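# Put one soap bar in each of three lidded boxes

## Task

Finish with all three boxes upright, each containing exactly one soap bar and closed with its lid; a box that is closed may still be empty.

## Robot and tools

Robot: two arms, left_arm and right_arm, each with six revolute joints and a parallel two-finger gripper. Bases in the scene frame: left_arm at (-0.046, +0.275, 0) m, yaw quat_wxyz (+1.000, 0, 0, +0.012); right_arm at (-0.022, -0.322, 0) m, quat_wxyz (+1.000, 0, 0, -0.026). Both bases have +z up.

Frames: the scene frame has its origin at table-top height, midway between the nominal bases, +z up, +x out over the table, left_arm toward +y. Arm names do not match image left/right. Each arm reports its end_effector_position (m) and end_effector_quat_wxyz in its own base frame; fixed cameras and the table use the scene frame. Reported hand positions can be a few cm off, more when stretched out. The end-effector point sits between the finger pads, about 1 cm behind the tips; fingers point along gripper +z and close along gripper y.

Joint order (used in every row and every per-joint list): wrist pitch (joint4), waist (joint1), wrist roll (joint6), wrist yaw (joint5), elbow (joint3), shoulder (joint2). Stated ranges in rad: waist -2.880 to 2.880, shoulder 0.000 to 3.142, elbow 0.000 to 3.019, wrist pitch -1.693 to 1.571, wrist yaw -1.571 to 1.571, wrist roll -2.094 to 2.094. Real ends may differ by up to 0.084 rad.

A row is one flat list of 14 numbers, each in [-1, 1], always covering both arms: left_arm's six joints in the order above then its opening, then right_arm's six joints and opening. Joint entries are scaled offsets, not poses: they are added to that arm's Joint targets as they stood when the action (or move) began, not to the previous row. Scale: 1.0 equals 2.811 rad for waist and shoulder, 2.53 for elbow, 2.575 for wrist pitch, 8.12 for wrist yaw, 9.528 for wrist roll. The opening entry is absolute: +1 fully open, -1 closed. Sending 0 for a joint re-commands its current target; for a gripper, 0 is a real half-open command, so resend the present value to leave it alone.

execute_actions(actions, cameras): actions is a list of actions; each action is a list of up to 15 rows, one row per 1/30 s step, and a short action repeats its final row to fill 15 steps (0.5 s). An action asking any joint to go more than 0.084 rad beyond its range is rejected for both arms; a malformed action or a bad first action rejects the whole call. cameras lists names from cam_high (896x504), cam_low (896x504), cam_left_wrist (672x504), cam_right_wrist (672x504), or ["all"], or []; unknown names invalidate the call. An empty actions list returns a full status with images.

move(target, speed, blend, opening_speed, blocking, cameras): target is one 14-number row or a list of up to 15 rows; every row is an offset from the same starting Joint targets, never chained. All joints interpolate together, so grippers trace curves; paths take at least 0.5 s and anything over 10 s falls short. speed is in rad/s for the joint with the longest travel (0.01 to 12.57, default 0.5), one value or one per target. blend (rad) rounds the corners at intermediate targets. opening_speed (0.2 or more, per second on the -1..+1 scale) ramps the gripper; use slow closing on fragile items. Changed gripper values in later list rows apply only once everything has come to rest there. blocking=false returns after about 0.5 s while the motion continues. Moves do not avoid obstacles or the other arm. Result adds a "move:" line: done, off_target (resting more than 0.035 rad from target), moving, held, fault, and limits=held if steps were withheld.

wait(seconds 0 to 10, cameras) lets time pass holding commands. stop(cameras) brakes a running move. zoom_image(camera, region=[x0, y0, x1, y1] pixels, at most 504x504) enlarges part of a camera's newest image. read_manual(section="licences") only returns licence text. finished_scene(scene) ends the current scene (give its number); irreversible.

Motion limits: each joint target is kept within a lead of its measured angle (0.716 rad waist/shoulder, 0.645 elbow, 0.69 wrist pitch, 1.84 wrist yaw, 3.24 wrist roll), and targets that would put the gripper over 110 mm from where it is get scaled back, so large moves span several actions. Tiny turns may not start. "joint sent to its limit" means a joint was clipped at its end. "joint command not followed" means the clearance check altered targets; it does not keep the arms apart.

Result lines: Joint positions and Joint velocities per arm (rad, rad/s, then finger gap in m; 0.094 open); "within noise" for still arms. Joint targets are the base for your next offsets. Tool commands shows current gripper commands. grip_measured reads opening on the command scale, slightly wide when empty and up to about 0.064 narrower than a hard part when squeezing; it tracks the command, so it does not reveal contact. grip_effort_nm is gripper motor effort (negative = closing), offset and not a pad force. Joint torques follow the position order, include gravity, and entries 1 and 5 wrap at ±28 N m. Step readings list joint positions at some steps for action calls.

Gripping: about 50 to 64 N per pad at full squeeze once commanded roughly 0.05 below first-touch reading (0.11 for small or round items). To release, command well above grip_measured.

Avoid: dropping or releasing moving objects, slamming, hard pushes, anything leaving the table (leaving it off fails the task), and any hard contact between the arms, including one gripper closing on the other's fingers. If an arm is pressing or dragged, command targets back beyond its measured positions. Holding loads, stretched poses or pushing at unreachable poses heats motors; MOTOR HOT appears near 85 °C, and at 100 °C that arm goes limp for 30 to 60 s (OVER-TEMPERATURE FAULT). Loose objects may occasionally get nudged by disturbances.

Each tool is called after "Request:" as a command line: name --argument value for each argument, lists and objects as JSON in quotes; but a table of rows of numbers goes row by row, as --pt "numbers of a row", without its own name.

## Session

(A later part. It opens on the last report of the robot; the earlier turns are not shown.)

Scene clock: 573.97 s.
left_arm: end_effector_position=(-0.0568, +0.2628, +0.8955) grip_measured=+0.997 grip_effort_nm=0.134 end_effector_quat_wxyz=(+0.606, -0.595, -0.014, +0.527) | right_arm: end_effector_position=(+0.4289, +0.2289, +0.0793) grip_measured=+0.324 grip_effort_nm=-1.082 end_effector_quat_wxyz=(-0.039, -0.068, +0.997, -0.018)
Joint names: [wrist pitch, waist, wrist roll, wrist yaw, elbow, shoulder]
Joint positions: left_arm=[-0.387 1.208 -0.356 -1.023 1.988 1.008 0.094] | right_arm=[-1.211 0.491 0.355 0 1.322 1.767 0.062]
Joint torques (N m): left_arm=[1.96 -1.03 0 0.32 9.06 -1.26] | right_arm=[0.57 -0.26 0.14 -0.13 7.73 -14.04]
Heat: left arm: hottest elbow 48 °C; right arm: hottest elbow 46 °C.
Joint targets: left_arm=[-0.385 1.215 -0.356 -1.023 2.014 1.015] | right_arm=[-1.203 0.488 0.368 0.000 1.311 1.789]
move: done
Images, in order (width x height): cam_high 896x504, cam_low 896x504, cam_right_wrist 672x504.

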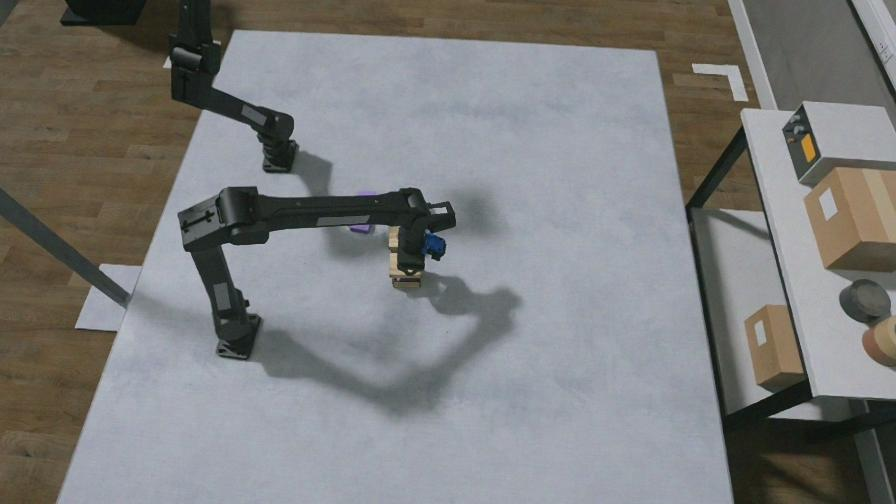

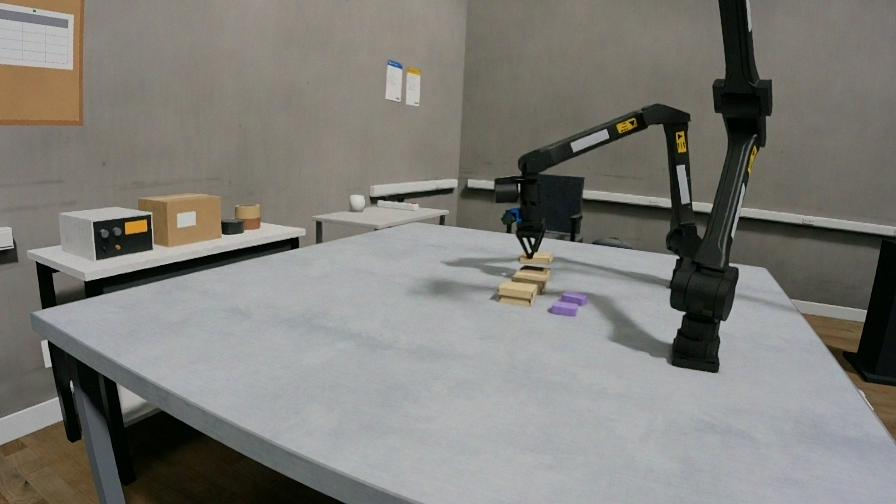

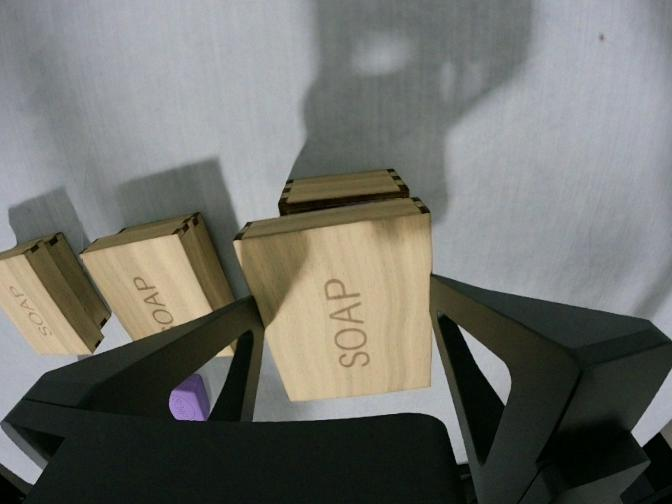

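Request:
move --pt "0 0 0 0 0 0 1 0 -0.0043 0.0054 0 0 0.002 0.26" --pt "0 0 0 0 0 0 1 0.0142 -0.0043 0.0054 0 -0.0033 0.0101 0.26" --speed '[0.1,0.08]' --cameras '["cam_right_wrist","cam_low"]'

Request:
zoom_image --camera "cam_right_wrist" --region '[210, 150, 460, 430]'

Request:
zoom_image --camera "cam_low" --region '[500, 240, 560, 290]'

Scene clock: 596.93 s.
left_arm: end_effector_position=(-0.0568, +0.2628, +0.8955) grip_measured=+0.997 grip_effort_nm=0.139 end_effector_quat_wxyz=(+0.606, -0.595, -0.014, +0.527) | right_arm: end_effector_position=(+0.4337, +0.2266, +0.0620) grip_measured=+0.324 grip_effort_nm=-1.077 end_effector_quat_wxyz=(-0.039, -0.038, +0.998, -0.019)
Joint names: [wrist pitch, waist, wrist roll, wrist yaw, elbow, shoulder]
Joint positions: left_arm=[-0.387 1.208 -0.356 -1.023 1.988 1.008 0.094] | right_arm=[-1.175 0.482 0.406 0 1.312 1.796 0.062]
Joint torques (N m): left_arm=[1.99 -1.08 -0.01 0.32 9.06 -1.26] | right_arm=[0.66 -0.56 0.15 -0.13 7.68 -14.33]
Heat: left arm: hottest elbow 48 °C; right arm: hottest elbow 45 °C.
Joint targets: left_arm=[-0.385 1.215 -0.356 -1.023 2.014 1.015] | right_arm=[-1.166 0.476 0.419 0.000 1.303 1.818]
move: done
Images, in order (width x height): cam_low 896x504, cam_right_wrist 672x504.

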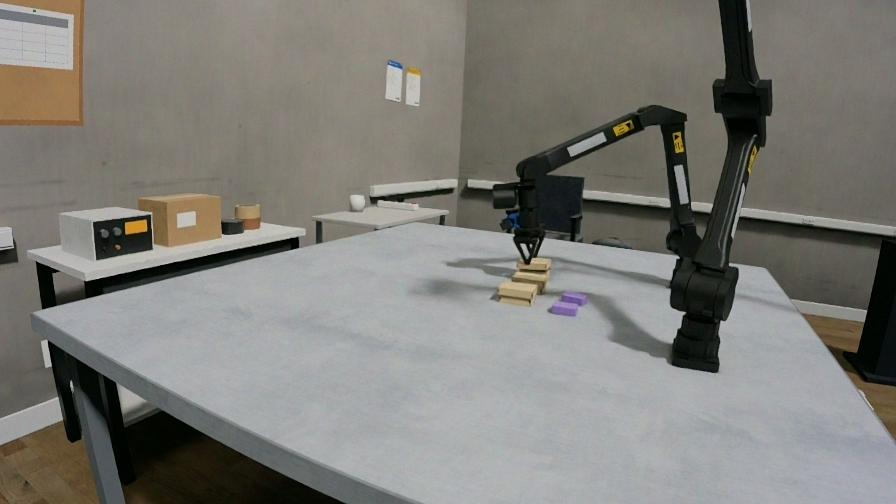

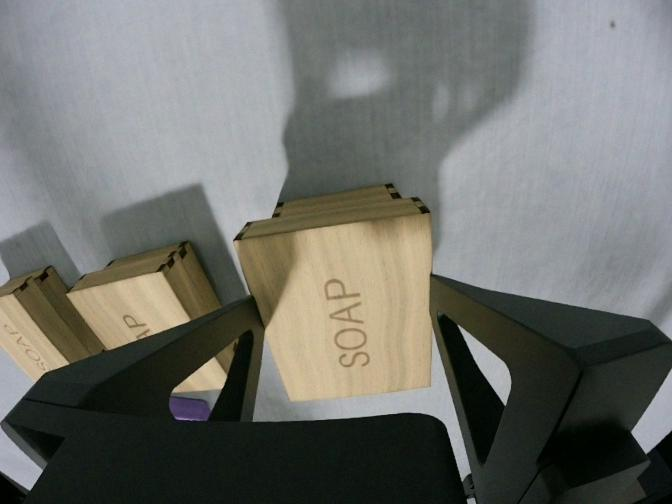

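Scaled by 1.800 from the camera's 672x504 image, which has a finer 960x720 frame.

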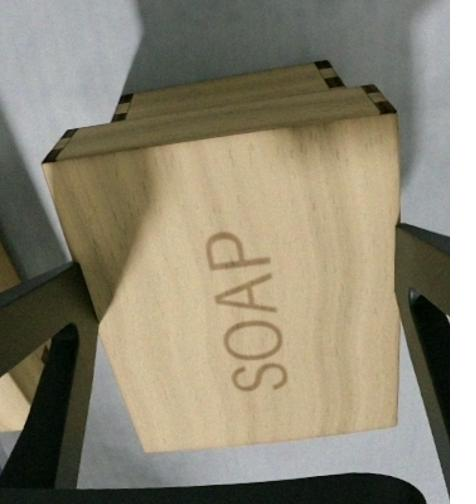

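Scaled by 8.400 from the camera's 896x504 image, which has a finer 1280x720 frame.

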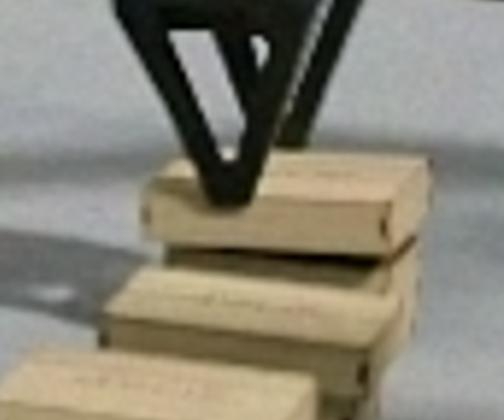

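Request:
move --pt "0 0 0 0 0 0 1 0.0090 0 0 0 -0.0005 0.0036 0.26" --pt "0 0 0 0 0 0 1 0.0090 0 0 0 -0.0005 0.0036 0.5" --speed 0.05 --opening_speed 0.2 --cameras '["cam_right_wrist","cam_low"]'

Request:
zoom_image --camera "cam_low" --region '[500, 240, 560, 290]'

Scene clock: 613.10 s.
left_arm: end_effector_position=(-0.0568, +0.2628, +0.8955) grip_measured=+0.997 grip_effort_nm=0.134 end_effector_quat_wxyz=(+0.606, -0.595, -0.014, +0.527) | right_arm: end_effector_position=(+0.4382, +0.2290, +0.0584) grip_measured=+0.497 grip_effort_nm=0.056 end_effector_quat_wxyz=(-0.032, -0.038, +0.999, -0.015)
Joint names: [wrist pitch, waist, wrist roll, wrist yaw, elbow, shoulder]
Joint positions: left_arm=[-0.387 1.208 -0.356 -1.023 1.988 1.008 0.094] | right_arm=[-1.152 0.482 0.407 0 1.312 1.803 0.07]
Joint torques (N m): left_arm=[1.98 -1.08 -0.01 0.32 9.06 -1.26] | right_arm=[0.55 -0.62 0.15 -0.12 7.56 -14.04]
Heat: left arm: hottest elbow 48 °C; right arm: hottest elbow 45 °C.
Joint targets: left_arm=[-0.385 1.215 -0.356 -1.023 2.014 1.015] | right_arm=[-1.143 0.476 0.419 0.000 1.301 1.828]
move: done
Images, in order (width x height): cam_low 896x504, cam_right_wrist 672x504.

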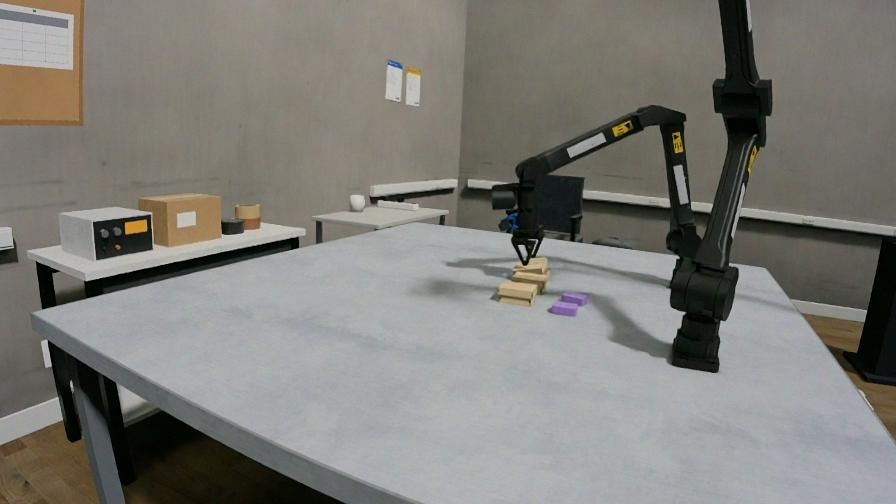

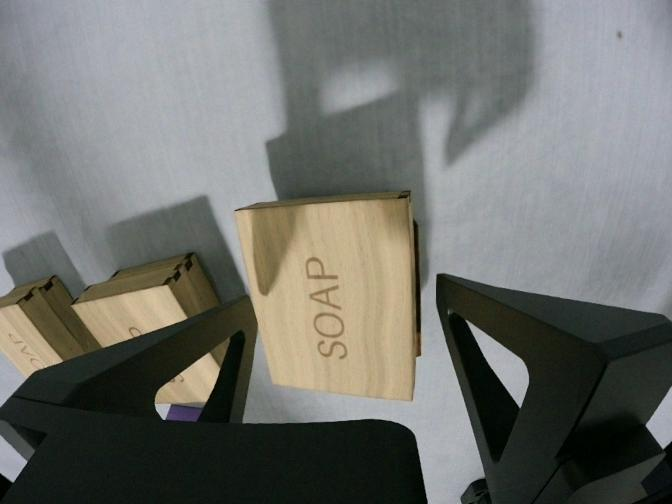

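Scaled by 8.400 from the camera's 896x504 image, which has a finer 1280x720 frame.

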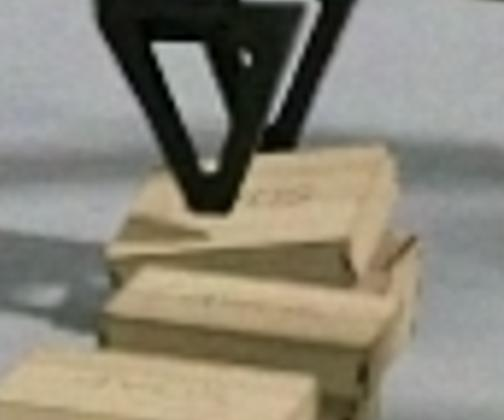

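Request:
move --pt "0 0 0 0 0 0 1 0 0 0 0 0 0 0.92" --pt "0 0 0 0 0 0 1 0.0159 0 0 0 -0.0090 0.0074 0.92" --pt "0 0 0 0 0 0 1 0.0159 0 0 0 -0.0090 0.0074 0.28" --speed 0.06 --opening_speed 0.25 --cameras '["cam_right_wrist","cam_low"]'

Request:
zoom_image --camera "cam_low" --region '[500, 240, 560, 290]'

Scene clock: 641.83 s.
left_arm: end_effector_position=(-0.0568, +0.2628, +0.8955) grip_measured=+0.997 grip_effort_nm=0.134 end_effector_quat_wxyz=(+0.606, -0.595, -0.014, +0.527) | right_arm: end_effector_position=(+0.4369, +0.2283, +0.0403) grip_measured=+0.392 grip_effort_nm=-1.067 end_effector_quat_wxyz=(-0.033, -0.038, +0.999, -0.016)
Joint names: [wrist pitch, waist, wrist roll, wrist yaw, elbow, shoulder]
Joint positions: left_arm=[-0.387 1.208 -0.356 -1.023 1.988 1.008 0.094] | right_arm=[-1.111 0.482 0.407 0 1.29 1.824 0.065]
Joint torques (N m): left_arm=[1.96 -1.03 -0.01 0.32 9.06 -1.26] | right_arm=[0.55 -0.62 0.13 -0.12 7.36 -14.15]
Heat: left arm: hottest elbow 48 °C; right arm: hottest elbow 45 °C.
Joint targets: left_arm=[-0.385 1.215 -0.356 -1.023 2.014 1.015] | right_arm=[-1.102 0.476 0.419 0.000 1.279 1.849]
move: done
Images, in order (width x height): cam_low 896x504, cam_right_wrist 672x504.

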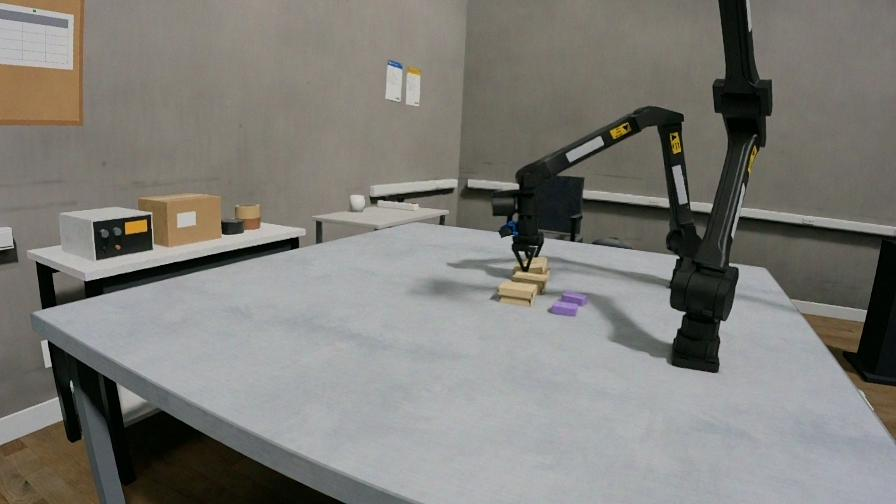

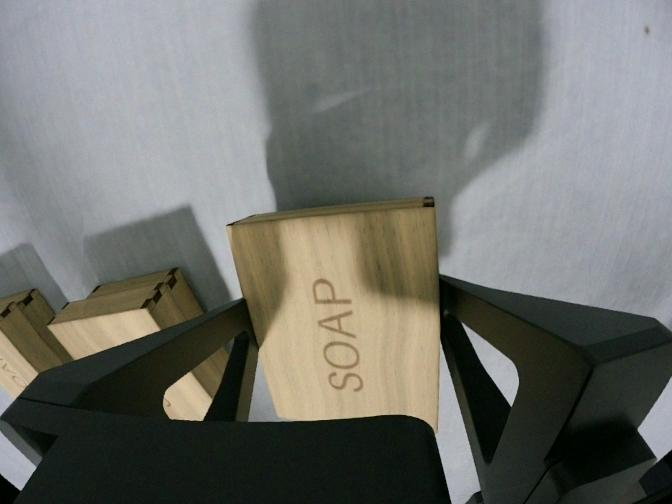

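Scaled by 8.400 from the camera's 896x504 image, which has a finer 1280x720 frame.

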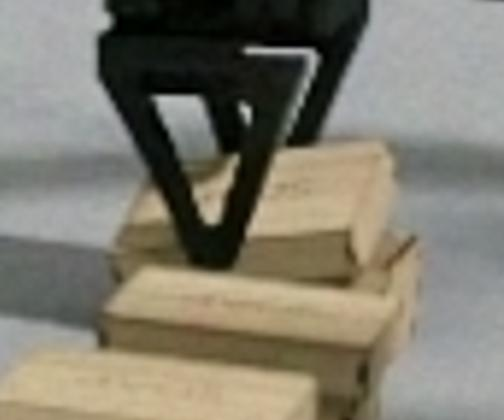

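Request:
move --pt "0 0 0 0 0 0 1 0.0041 0 0 0 -0.0130 -0.0203 0.28" --pt "0 0 0 0 0 0 1 0.0384 0.0071 0.0005 0 -0.0427 -0.0409 0.28" --speed 0.06 --cameras '["cam_right_wrist","cam_low"]'

Request:
zoom_image --camera "cam_low" --region '[500, 240, 560, 290]'

Scene clock: 665.30 s.
left_arm: end_effector_position=(-0.0568, +0.2628, +0.8955) grip_measured=+0.997 grip_effort_nm=0.129 end_effector_quat_wxyz=(+0.606, -0.595, -0.014, +0.527) | right_arm: end_effector_position=(+0.4222, +0.2239, +0.0428) grip_measured=+0.391 grip_effort_nm=-1.082 end_effector_quat_wxyz=(+0.000, -0.038, +0.999, +0.000)
Joint names: [wrist pitch, waist, wrist roll, wrist yaw, elbow, shoulder]
Joint positions: left_arm=[-0.387 1.208 -0.356 -1.023 1.988 1.008 0.094] | right_arm=[-1.012 0.489 0.412 0 1.185 1.746 0.065]
Joint torques (N m): left_arm=[1.98 -1.08 -0.01 0.32 9.06 -1.32] | right_arm=[0.7 0.67 0.12 -0.12 7.15 -16.09]
Heat: left arm: hottest elbow 47 °C; right arm: hottest elbow 44 °C.
Joint targets: left_arm=[-0.385 1.215 -0.356 -1.023 2.014 1.015] | right_arm=[-1.004 0.496 0.424 0.000 1.170 1.734]
move: done
Images, in order (width x height): cam_low 896x504, cam_right_wrist 672x504.

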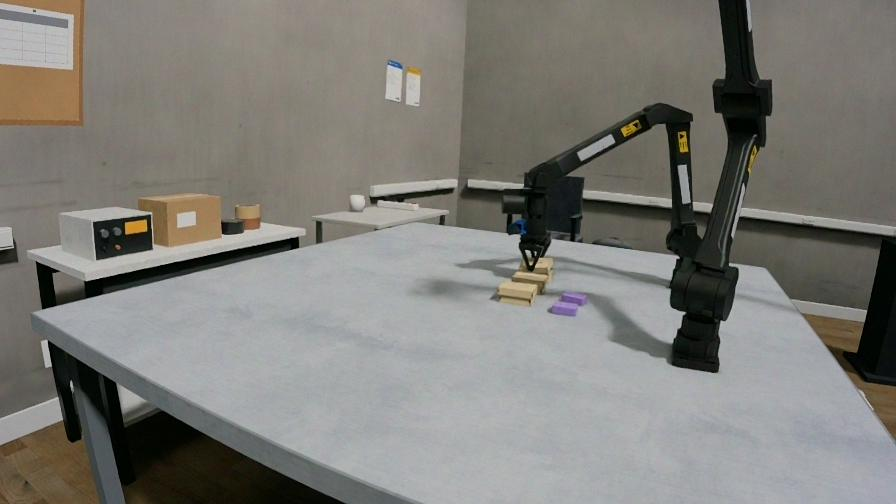

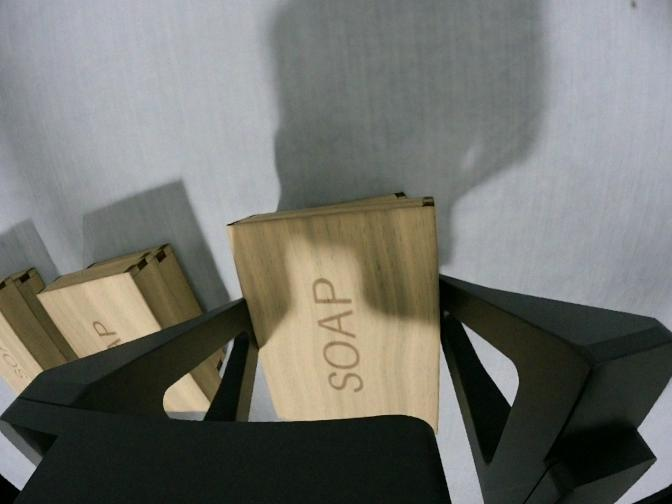

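Scaled by 8.400 from the camera's 896x504 image, which has a finer 1280x720 frame.

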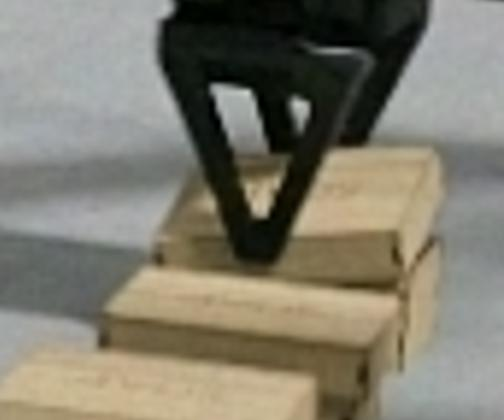

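Request:
move --target '[0,0,0,0,0,0,1,0,0,0,0,0,0,0.55]' --opening_speed 0.25 --cameras '["cam_right_wrist","cam_low"]'

Request:
zoom_image --camera "cam_low" --region '[500, 240, 560, 290]'

Request:
zoom_image --camera "cam_right_wrist" --region '[210, 170, 460, 430]'

Scene clock: 673.43 s.
left_arm: end_effector_position=(-0.0568, +0.2628, +0.8955) grip_measured=+0.997 grip_effort_nm=0.129 end_effector_quat_wxyz=(+0.606, -0.595, -0.014, +0.527) | right_arm: end_effector_position=(+0.4221, +0.2241, +0.0429) grip_measured=+0.547 grip_effort_nm=0.051 end_effector_quat_wxyz=(+0.000, -0.038, +0.999, +0.000)
Joint names: [wrist pitch, waist, wrist roll, wrist yaw, elbow, shoulder]
Joint positions: left_arm=[-0.387 1.208 -0.356 -1.023 1.988 1.008 0.094] | right_arm=[-1.011 0.489 0.412 0 1.185 1.745 0.073]
Joint torques (N m): left_arm=[1.98 -1.08 0 0.32 9.06 -1.26] | right_arm=[0.66 0.67 0.12 -0.12 7.08 -15.85]
Heat: left arm: hottest elbow 47 °C; right arm: hottest elbow 45 °C.
Joint targets: left_arm=[-0.385 1.215 -0.356 -1.023 2.014 1.015] | right_arm=[-1.003 0.496 0.424 0.000 1.171 1.734]
move: done
Images, in order (width x height): cam_low 896x504, cam_right_wrist 672x504.

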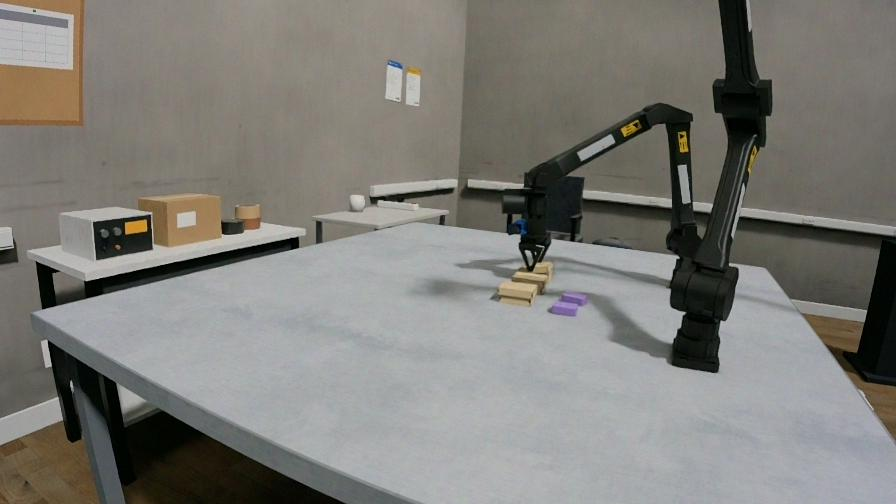

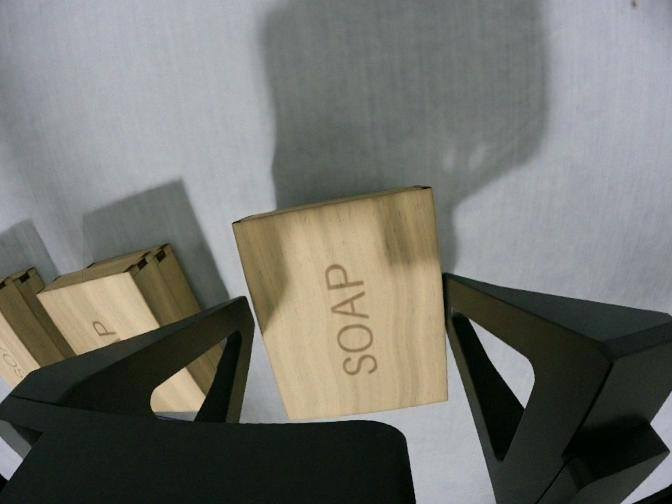

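Scaled by 8.400 from the camera's 896x504 image, which has a finer 1280x720 frame.

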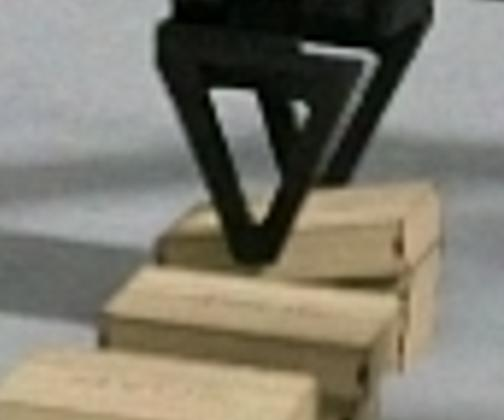

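Scaled by 1.938 from the camera's 672x504 image, which has a finer 960x720 frame.

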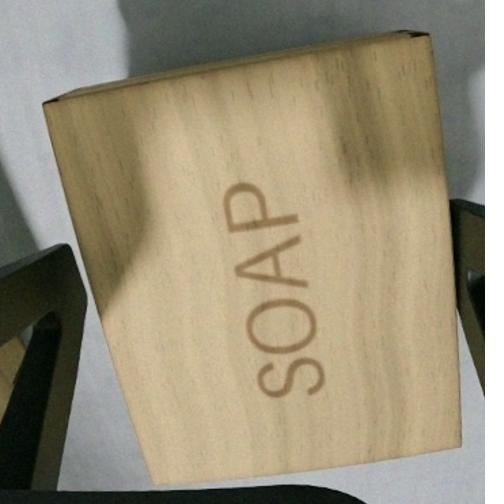

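Request:
move --pt "0 0 0 0 0 0 1 0.0057 0 0 0 -0.0029 0.0126 0.55" --pt "0 0 0 0 0 0 1 0.0057 0 0 0 -0.0029 0.0126 0.28" --pt "0 0 0 0 0 0 1 0.0423 0.0030 0.0008 0 -0.0352 -0.0221 0.28" --speed 0.06 --opening_speed 0.25 --cameras '["cam_right_wrist","cam_low"]'

Request:
zoom_image --camera "cam_low" --region '[500, 240, 560, 290]'

Scene clock: 696.03 s.
left_arm: end_effector_position=(-0.0568, +0.2628, +0.8955) grip_measured=+0.997 grip_effort_nm=0.134 end_effector_quat_wxyz=(+0.606, -0.595, -0.014, +0.527) | right_arm: end_effector_position=(+0.4139, +0.2229, +0.0435) grip_measured=+0.375 grip_effort_nm=-1.082 end_effector_quat_wxyz=(+0.037, -0.040, +0.998, +0.017)
Joint names: [wrist pitch, waist, wrist roll, wrist yaw, elbow, shoulder]
Joint positions: left_arm=[-0.387 1.208 -0.356 -1.023 1.988 1.008 0.094] | right_arm=[-0.904 0.496 0.416 0.002 1.097 1.682 0.065]
Joint torques (N m): left_arm=[1.99 -1.08 -0.01 0.32 9.05 -1.26] | right_arm=[0.84 0.85 0.15 -0.21 7.01 -14.74]
Heat: left arm: hottest elbow 47 °C; right arm: hottest elbow 45 °C.
Joint targets: left_arm=[-0.385 1.215 -0.356 -1.023 2.014 1.015] | right_arm=[-0.895 0.504 0.432 0.000 1.081 1.672]
move: done
Images, in order (width x height): cam_low 896x504, cam_right_wrist 672x504.

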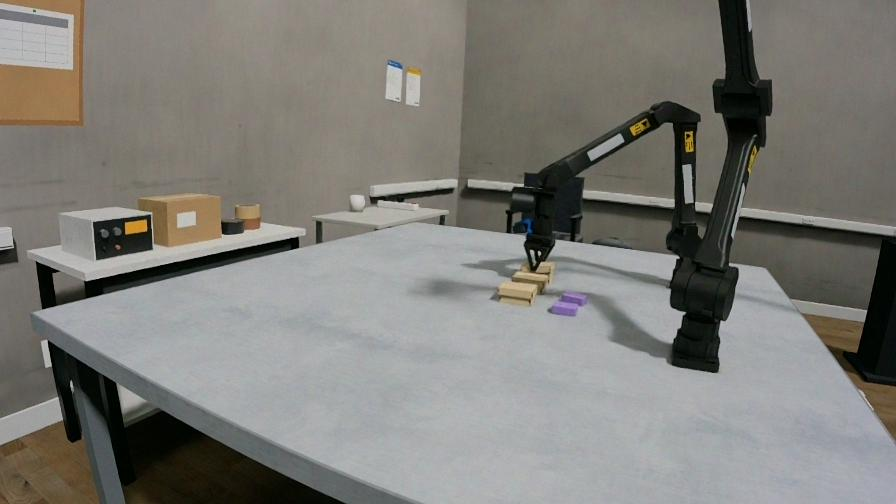

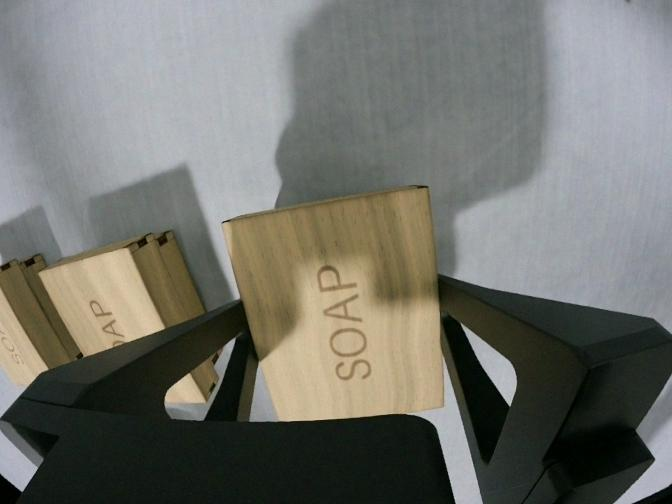

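Scaled by 8.400 from the camera's 896x504 image, which has a finer 1280x720 frame.

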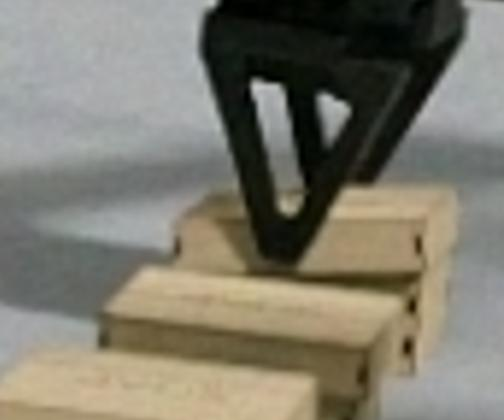

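Request:
move --target '[0,0,0,0,0,0,1,0,0,0,0,0,0,0.55]' --opening_speed 0.25 --cameras '["cam_right_wrist","cam_low"]'

Request:
zoom_image --camera "cam_low" --region '[500, 240, 560, 290]'

Scene clock: 705.20 s.
left_arm: end_effector_position=(-0.0568, +0.2628, +0.8955) grip_measured=+0.997 grip_effort_nm=0.139 end_effector_quat_wxyz=(+0.606, -0.595, -0.014, +0.527) | right_arm: end_effector_position=(+0.4115, +0.2226, +0.0419) grip_measured=+0.547 grip_effort_nm=0.056 end_effector_quat_wxyz=(+0.035, -0.039, +0.998, +0.017)
Joint names: [wrist pitch, waist, wrist roll, wrist yaw, elbow, shoulder]
Joint positions: left_arm=[-0.387 1.208 -0.356 -1.023 1.988 1.008 0.094] | right_arm=[-0.903 0.497 0.418 0.002 1.092 1.681 0.073]
Joint torques (N m): left_arm=[1.99 -1.08 -0.01 0.32 9.07 -1.32] | right_arm=[0.83 0.67 0.13 -0.2 7.42 -14.74]
Heat: left arm: hottest elbow 47 °C; right arm: hottest elbow 45 °C.
Joint targets: left_arm=[-0.385 1.215 -0.356 -1.023 2.014 1.015] | right_arm=[-0.895 0.505 0.432 0.000 1.081 1.672]
move: done
Images, in order (width x height): cam_low 896x504, cam_right_wrist 672x504.

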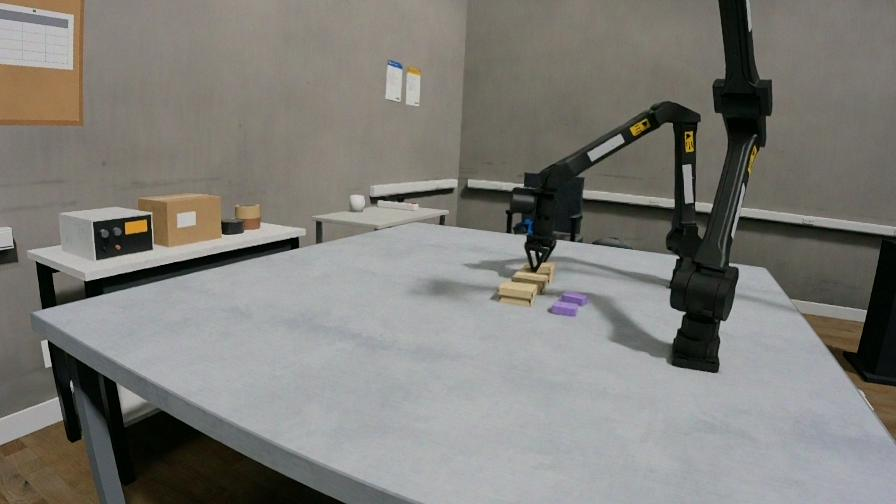

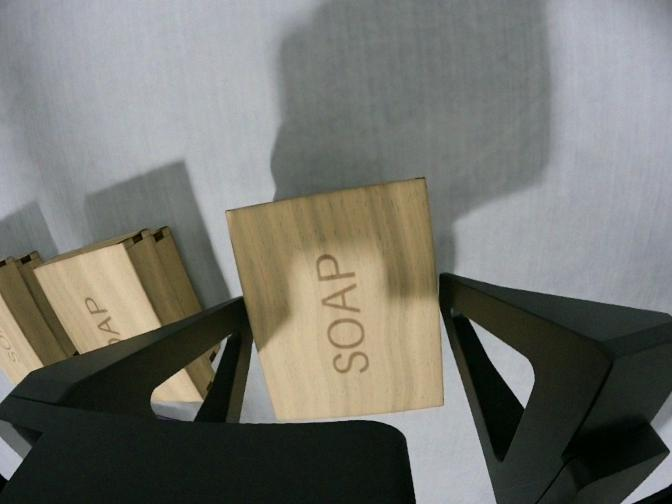

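Scaled by 8.400 from the camera's 896x504 image, which has a finer 1280x720 frame.

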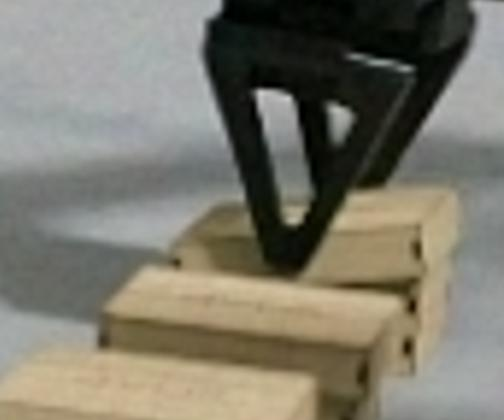

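Request:
move --pt "0 0 0 0 0 0 1 0.0047 0 0 0 -0.0024 0.0120 0.55" --pt "0 0 0 0 0 0 1 0.0047 0 0 0 -0.0024 0.0120 0.28" --pt "0 0 0 0 0 0 1 0.0386 0.0018 0.0003 0 -0.0312 -0.0221 0.28" --speed 0.06 --opening_speed 0.25 --cameras '["cam_right_wrist","cam_low"]'

Request:
zoom_image --camera "cam_low" --region '[500, 240, 560, 290]'

Scene clock: 728.37 s.
left_arm: end_effector_position=(-0.0568, +0.2628, +0.8955) grip_measured=+0.997 grip_effort_nm=0.139 end_effector_quat_wxyz=(+0.606, -0.595, -0.014, +0.527) | right_arm: end_effector_position=(+0.4043, +0.2210, +0.0428) grip_measured=+0.376 grip_effort_nm=-1.077 end_effector_quat_wxyz=(+0.069, -0.040, +0.996, +0.034)
Joint names: [wrist pitch, waist, wrist roll, wrist yaw, elbow, shoulder]
Joint positions: left_arm=[-0.387 1.208 -0.356 -1.023 1.988 1.008 0.094] | right_arm=[-0.805 0.502 0.421 0.002 1.014 1.625 0.065]
Joint torques (N m): left_arm=[1.99 -1.14 -0.01 0.32 9.06 -1.26] | right_arm=[1.07 0.67 0.13 -0.2 7.43 -14.33]
Heat: left arm: hottest elbow 47 °C; right arm: hottest elbow 44 °C.
Joint targets: left_arm=[-0.385 1.215 -0.356 -1.023 2.014 1.015] | right_arm=[-0.795 0.510 0.435 0.000 1.002 1.609]
move: done
Images, in order (width x height): cam_low 896x504, cam_right_wrist 672x504.

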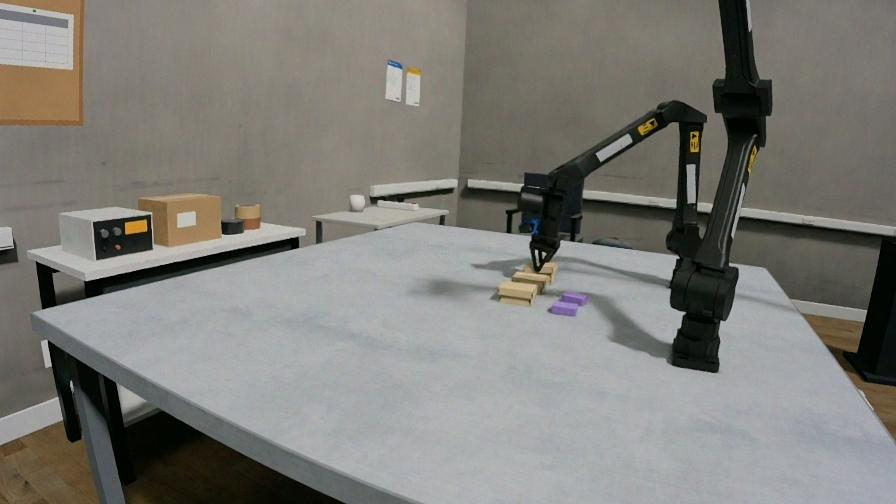

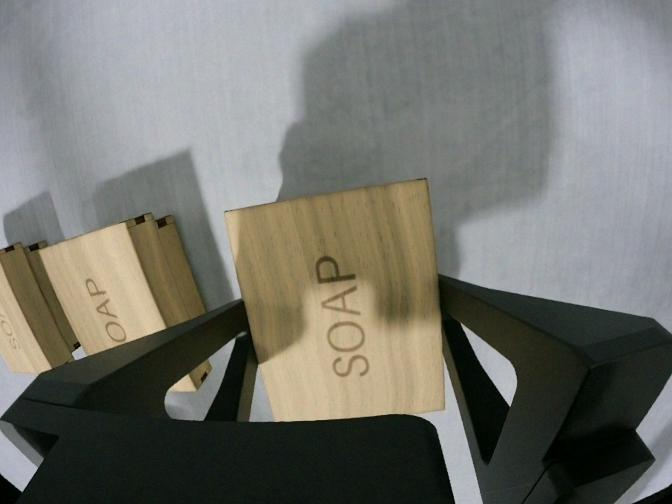

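Scaled by 8.400 from the camera's 896x504 image, which has a finer 1280x720 frame.

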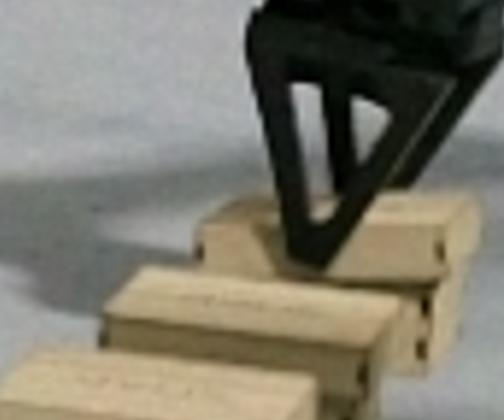

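Request:
move --target '[0,0,0,0,0,0,1,0,0,0,0,0,0,0.55]' --opening_speed 0.25 --cameras '["cam_right_wrist","cam_low"]'

Request:
zoom_image --camera "cam_low" --region '[500, 240, 560, 290]'

Scene clock: 738.30 s.
left_arm: end_effector_position=(-0.0568, +0.2628, +0.8955) grip_measured=+0.997 grip_effort_nm=0.134 end_effector_quat_wxyz=(+0.606, -0.595, -0.014, +0.527) | right_arm: end_effector_position=(+0.4043, +0.2210, +0.0429) grip_measured=+0.547 grip_effort_nm=0.042 end_effector_quat_wxyz=(+0.070, -0.040, +0.996, +0.034)
Joint names: [wrist pitch, waist, wrist roll, wrist yaw, elbow, shoulder]
Joint positions: left_arm=[-0.387 1.208 -0.356 -1.023 1.988 1.008 0.094] | right_arm=[-0.805 0.502 0.422 0.002 1.013 1.625 0.073]
Joint torques (N m): left_arm=[1.98 -1.08 -0.01 0.32 9.06 -1.26] | right_arm=[1.01 0.73 0.13 -0.21 7.41 -14.33]
Heat: left arm: hottest elbow 47 °C; right arm: hottest elbow 44 °C.
Joint targets: left_arm=[-0.385 1.215 -0.356 -1.023 2.014 1.015] | right_arm=[-0.795 0.509 0.435 0.000 1.002 1.609]
move: done
Images, in order (width x height): cam_low 896x504, cam_right_wrist 672x504.

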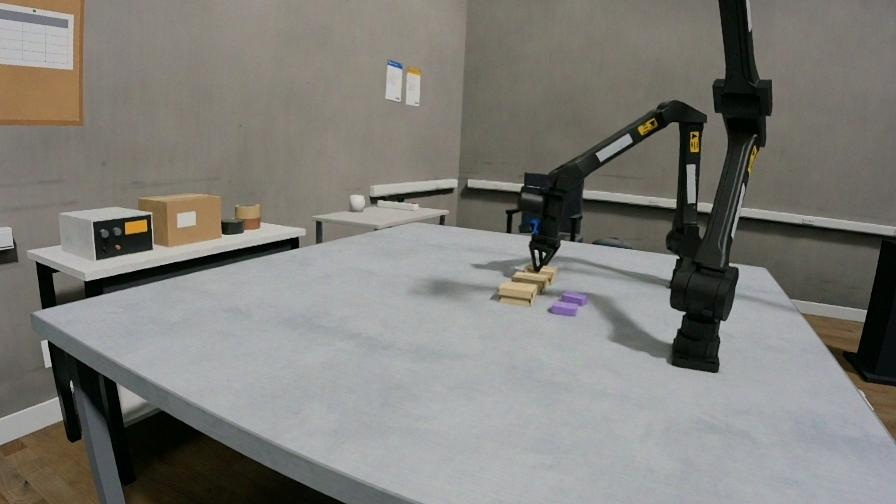

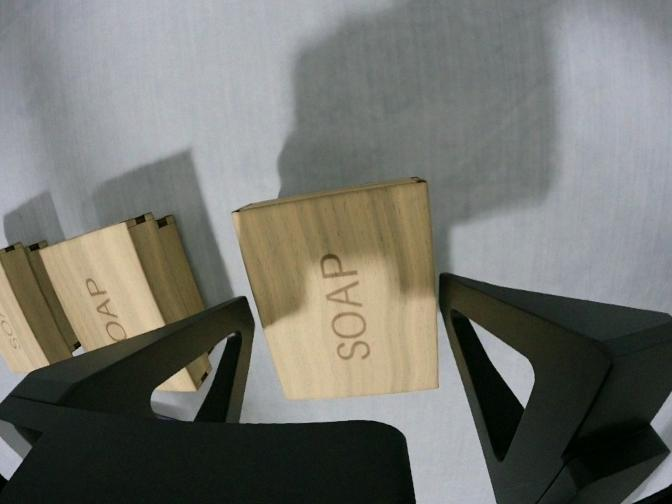

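Scaled by 8.400 from the camera's 896x504 image, which has a finer 1280x720 frame.

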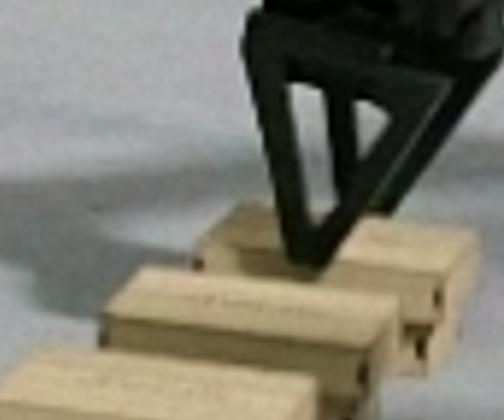

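Request:
move --pt "0 0 0 0 0 0 1 0 0 0 0 0 0 0.62" --pt "0 0 0 0 0 0 1 -0.0388 0 0 0 0.0593 -0.0356 0.62" --pt "0 0 0 0 0 0 1 -0.2171 0.1215 0.0293 0 0.3194 0.1338 1" --speed '[0.1,0.2,0.6]' --opening_speed 1 --cameras '["cam_right_wrist","cam_low","cam_high"]'

Request:
zoom_image --camera "cam_low" --region '[480, 240, 600, 320]'

Request:
zoom_image --camera "cam_high" --region '[340, 190, 450, 300]'

Scene clock: 764.63 s.
left_arm: end_effector_position=(-0.0568, +0.2628, +0.8955) grip_measured=+0.997 grip_effort_nm=0.129 end_effector_quat_wxyz=(+0.606, -0.595, -0.014, +0.527) | right_arm: end_effector_position=(+0.3978, +0.4578, +0.1293) grip_measured=+0.998 grip_effort_nm=0.046 end_effector_quat_wxyz=(+0.006, -0.078, +0.997, +0.005)
Joint names: [wrist pitch, waist, wrist roll, wrist yaw, elbow, shoulder]
Joint positions: left_arm=[-0.387 1.208 -0.356 -1.023 1.988 1.008 0.094] | right_arm=[-1.346 0.856 0.701 0.001 1.753 1.963 0.094]
Joint torques (N m): left_arm=[1.96 -1.08 -0.01 0.32 9.06 -1.26] | right_arm=[0.09 -0.5 0.14 -0.15 14.42 -17.73]
Heat: left arm: hottest elbow 47 °C; right arm: hottest elbow 45 °C.
Joint targets: left_arm=[-0.385 1.215 -0.356 -1.023 2.014 1.015] | right_arm=[-1.354 0.851 0.714 0.000 1.811 1.986]
move: off_target (right_arm); target 3's new numbers were sent with right_arm's elbow 0.057 rad from that target; right_arm: the elbow is farthest, 0.057 rad from its target
Images, in order (width x height): cam_high 896x504, cam_low 896x504, cam_right_wrist 672x504.

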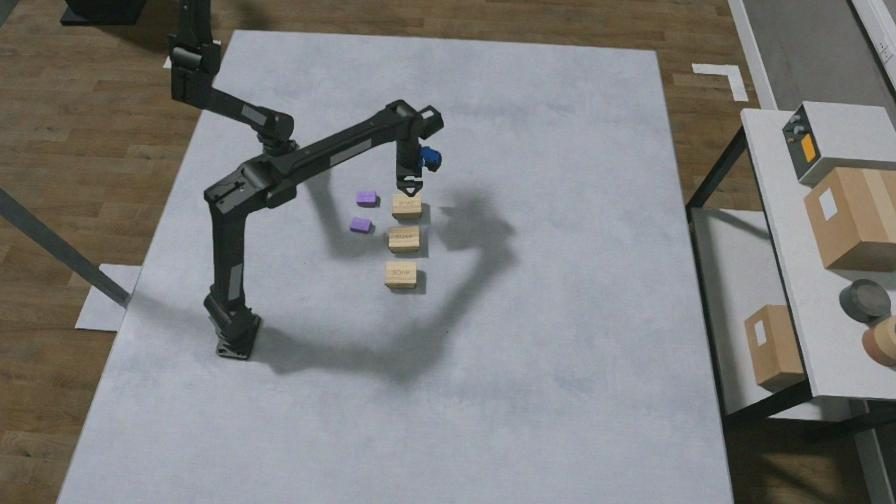

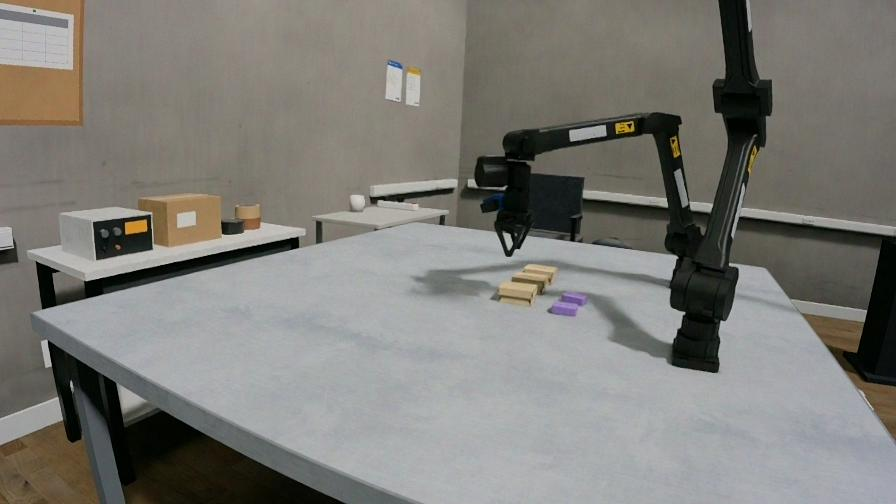

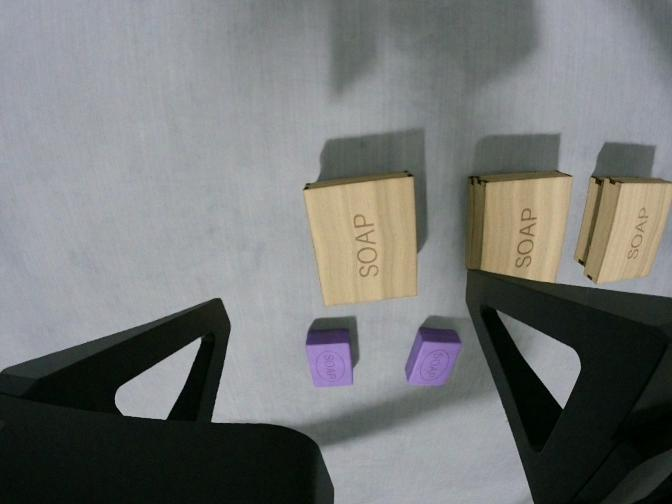

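Scaled by 4.200 from the camera's 896x504 image, which has a finer 1280x720 frame.

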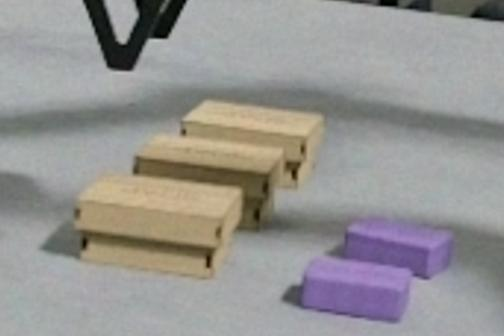

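Scaled by 4.582 from the camera's 896x504 image, which has a finer 1280x720 frame.

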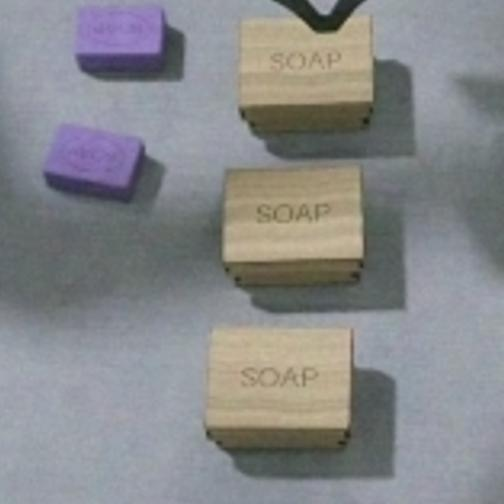

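Request:
move --pt "0 0 0 0 0 0 1 0.0474 -0.0043 -0.0036 0 -0.0656 0.0078 0.9" --pt "0 0 0 0 0 0 1 0.0843 -0.0043 -0.0036 0 -0.0866 0.0238 0.9" --speed '[0.25,0.2]' --cameras '["cam_right_wrist"]'

Scene clock: 796.67 s.
left_arm: end_effector_position=(-0.0568, +0.2628, +0.8955) grip_measured=+0.997 grip_effort_nm=0.134 end_effector_quat_wxyz=(+0.606, -0.595, -0.014, +0.527) | right_arm: end_effector_position=(+0.3961, +0.4461, +0.0351) grip_measured=+0.902 grip_effort_nm=-0.134 end_effector_quat_wxyz=(-0.001, -0.076, +0.997, -0.002)
Joint names: [wrist pitch, waist, wrist roll, wrist yaw, elbow, shoulder]
Joint positions: left_arm=[-0.387 1.208 -0.356 -1.023 1.988 1.008 0.094] | right_arm=[-1.146 0.846 0.693 0.001 1.6 2.03 0.089]
Joint torques (N m): left_arm=[1.98 -1.08 -0.01 0.32 9.06 -1.2] | right_arm=[0.69 -0.62 -0.11 -0.15 8.14 -17.79]
Motor temperatures (°C): left_arm=[27 27 29 28 47 29 29] | right_arm=[29 31 28 30 53 39 30]
Heat: left arm: hottest elbow 47 °C; right arm: hottest elbow 53 °C.
Joint targets: left_arm=[-0.385 1.215 -0.356 -1.023 2.014 1.015] | right_arm=[-1.137 0.839 0.679 0.000 1.591 2.053]
move: done
Images, in order (width x height): cam_right_wrist 672x504.

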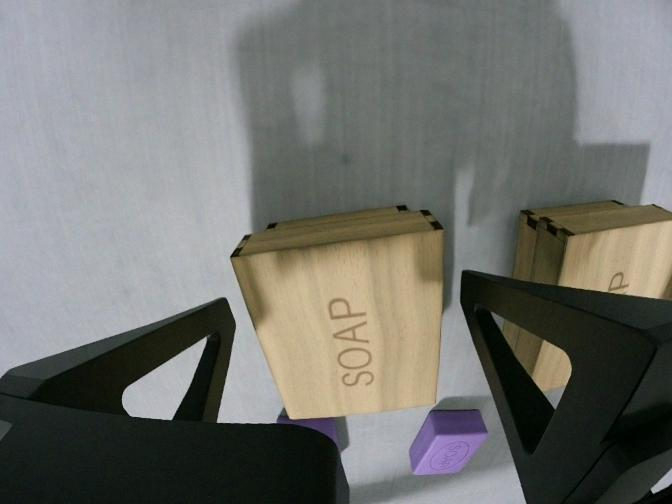

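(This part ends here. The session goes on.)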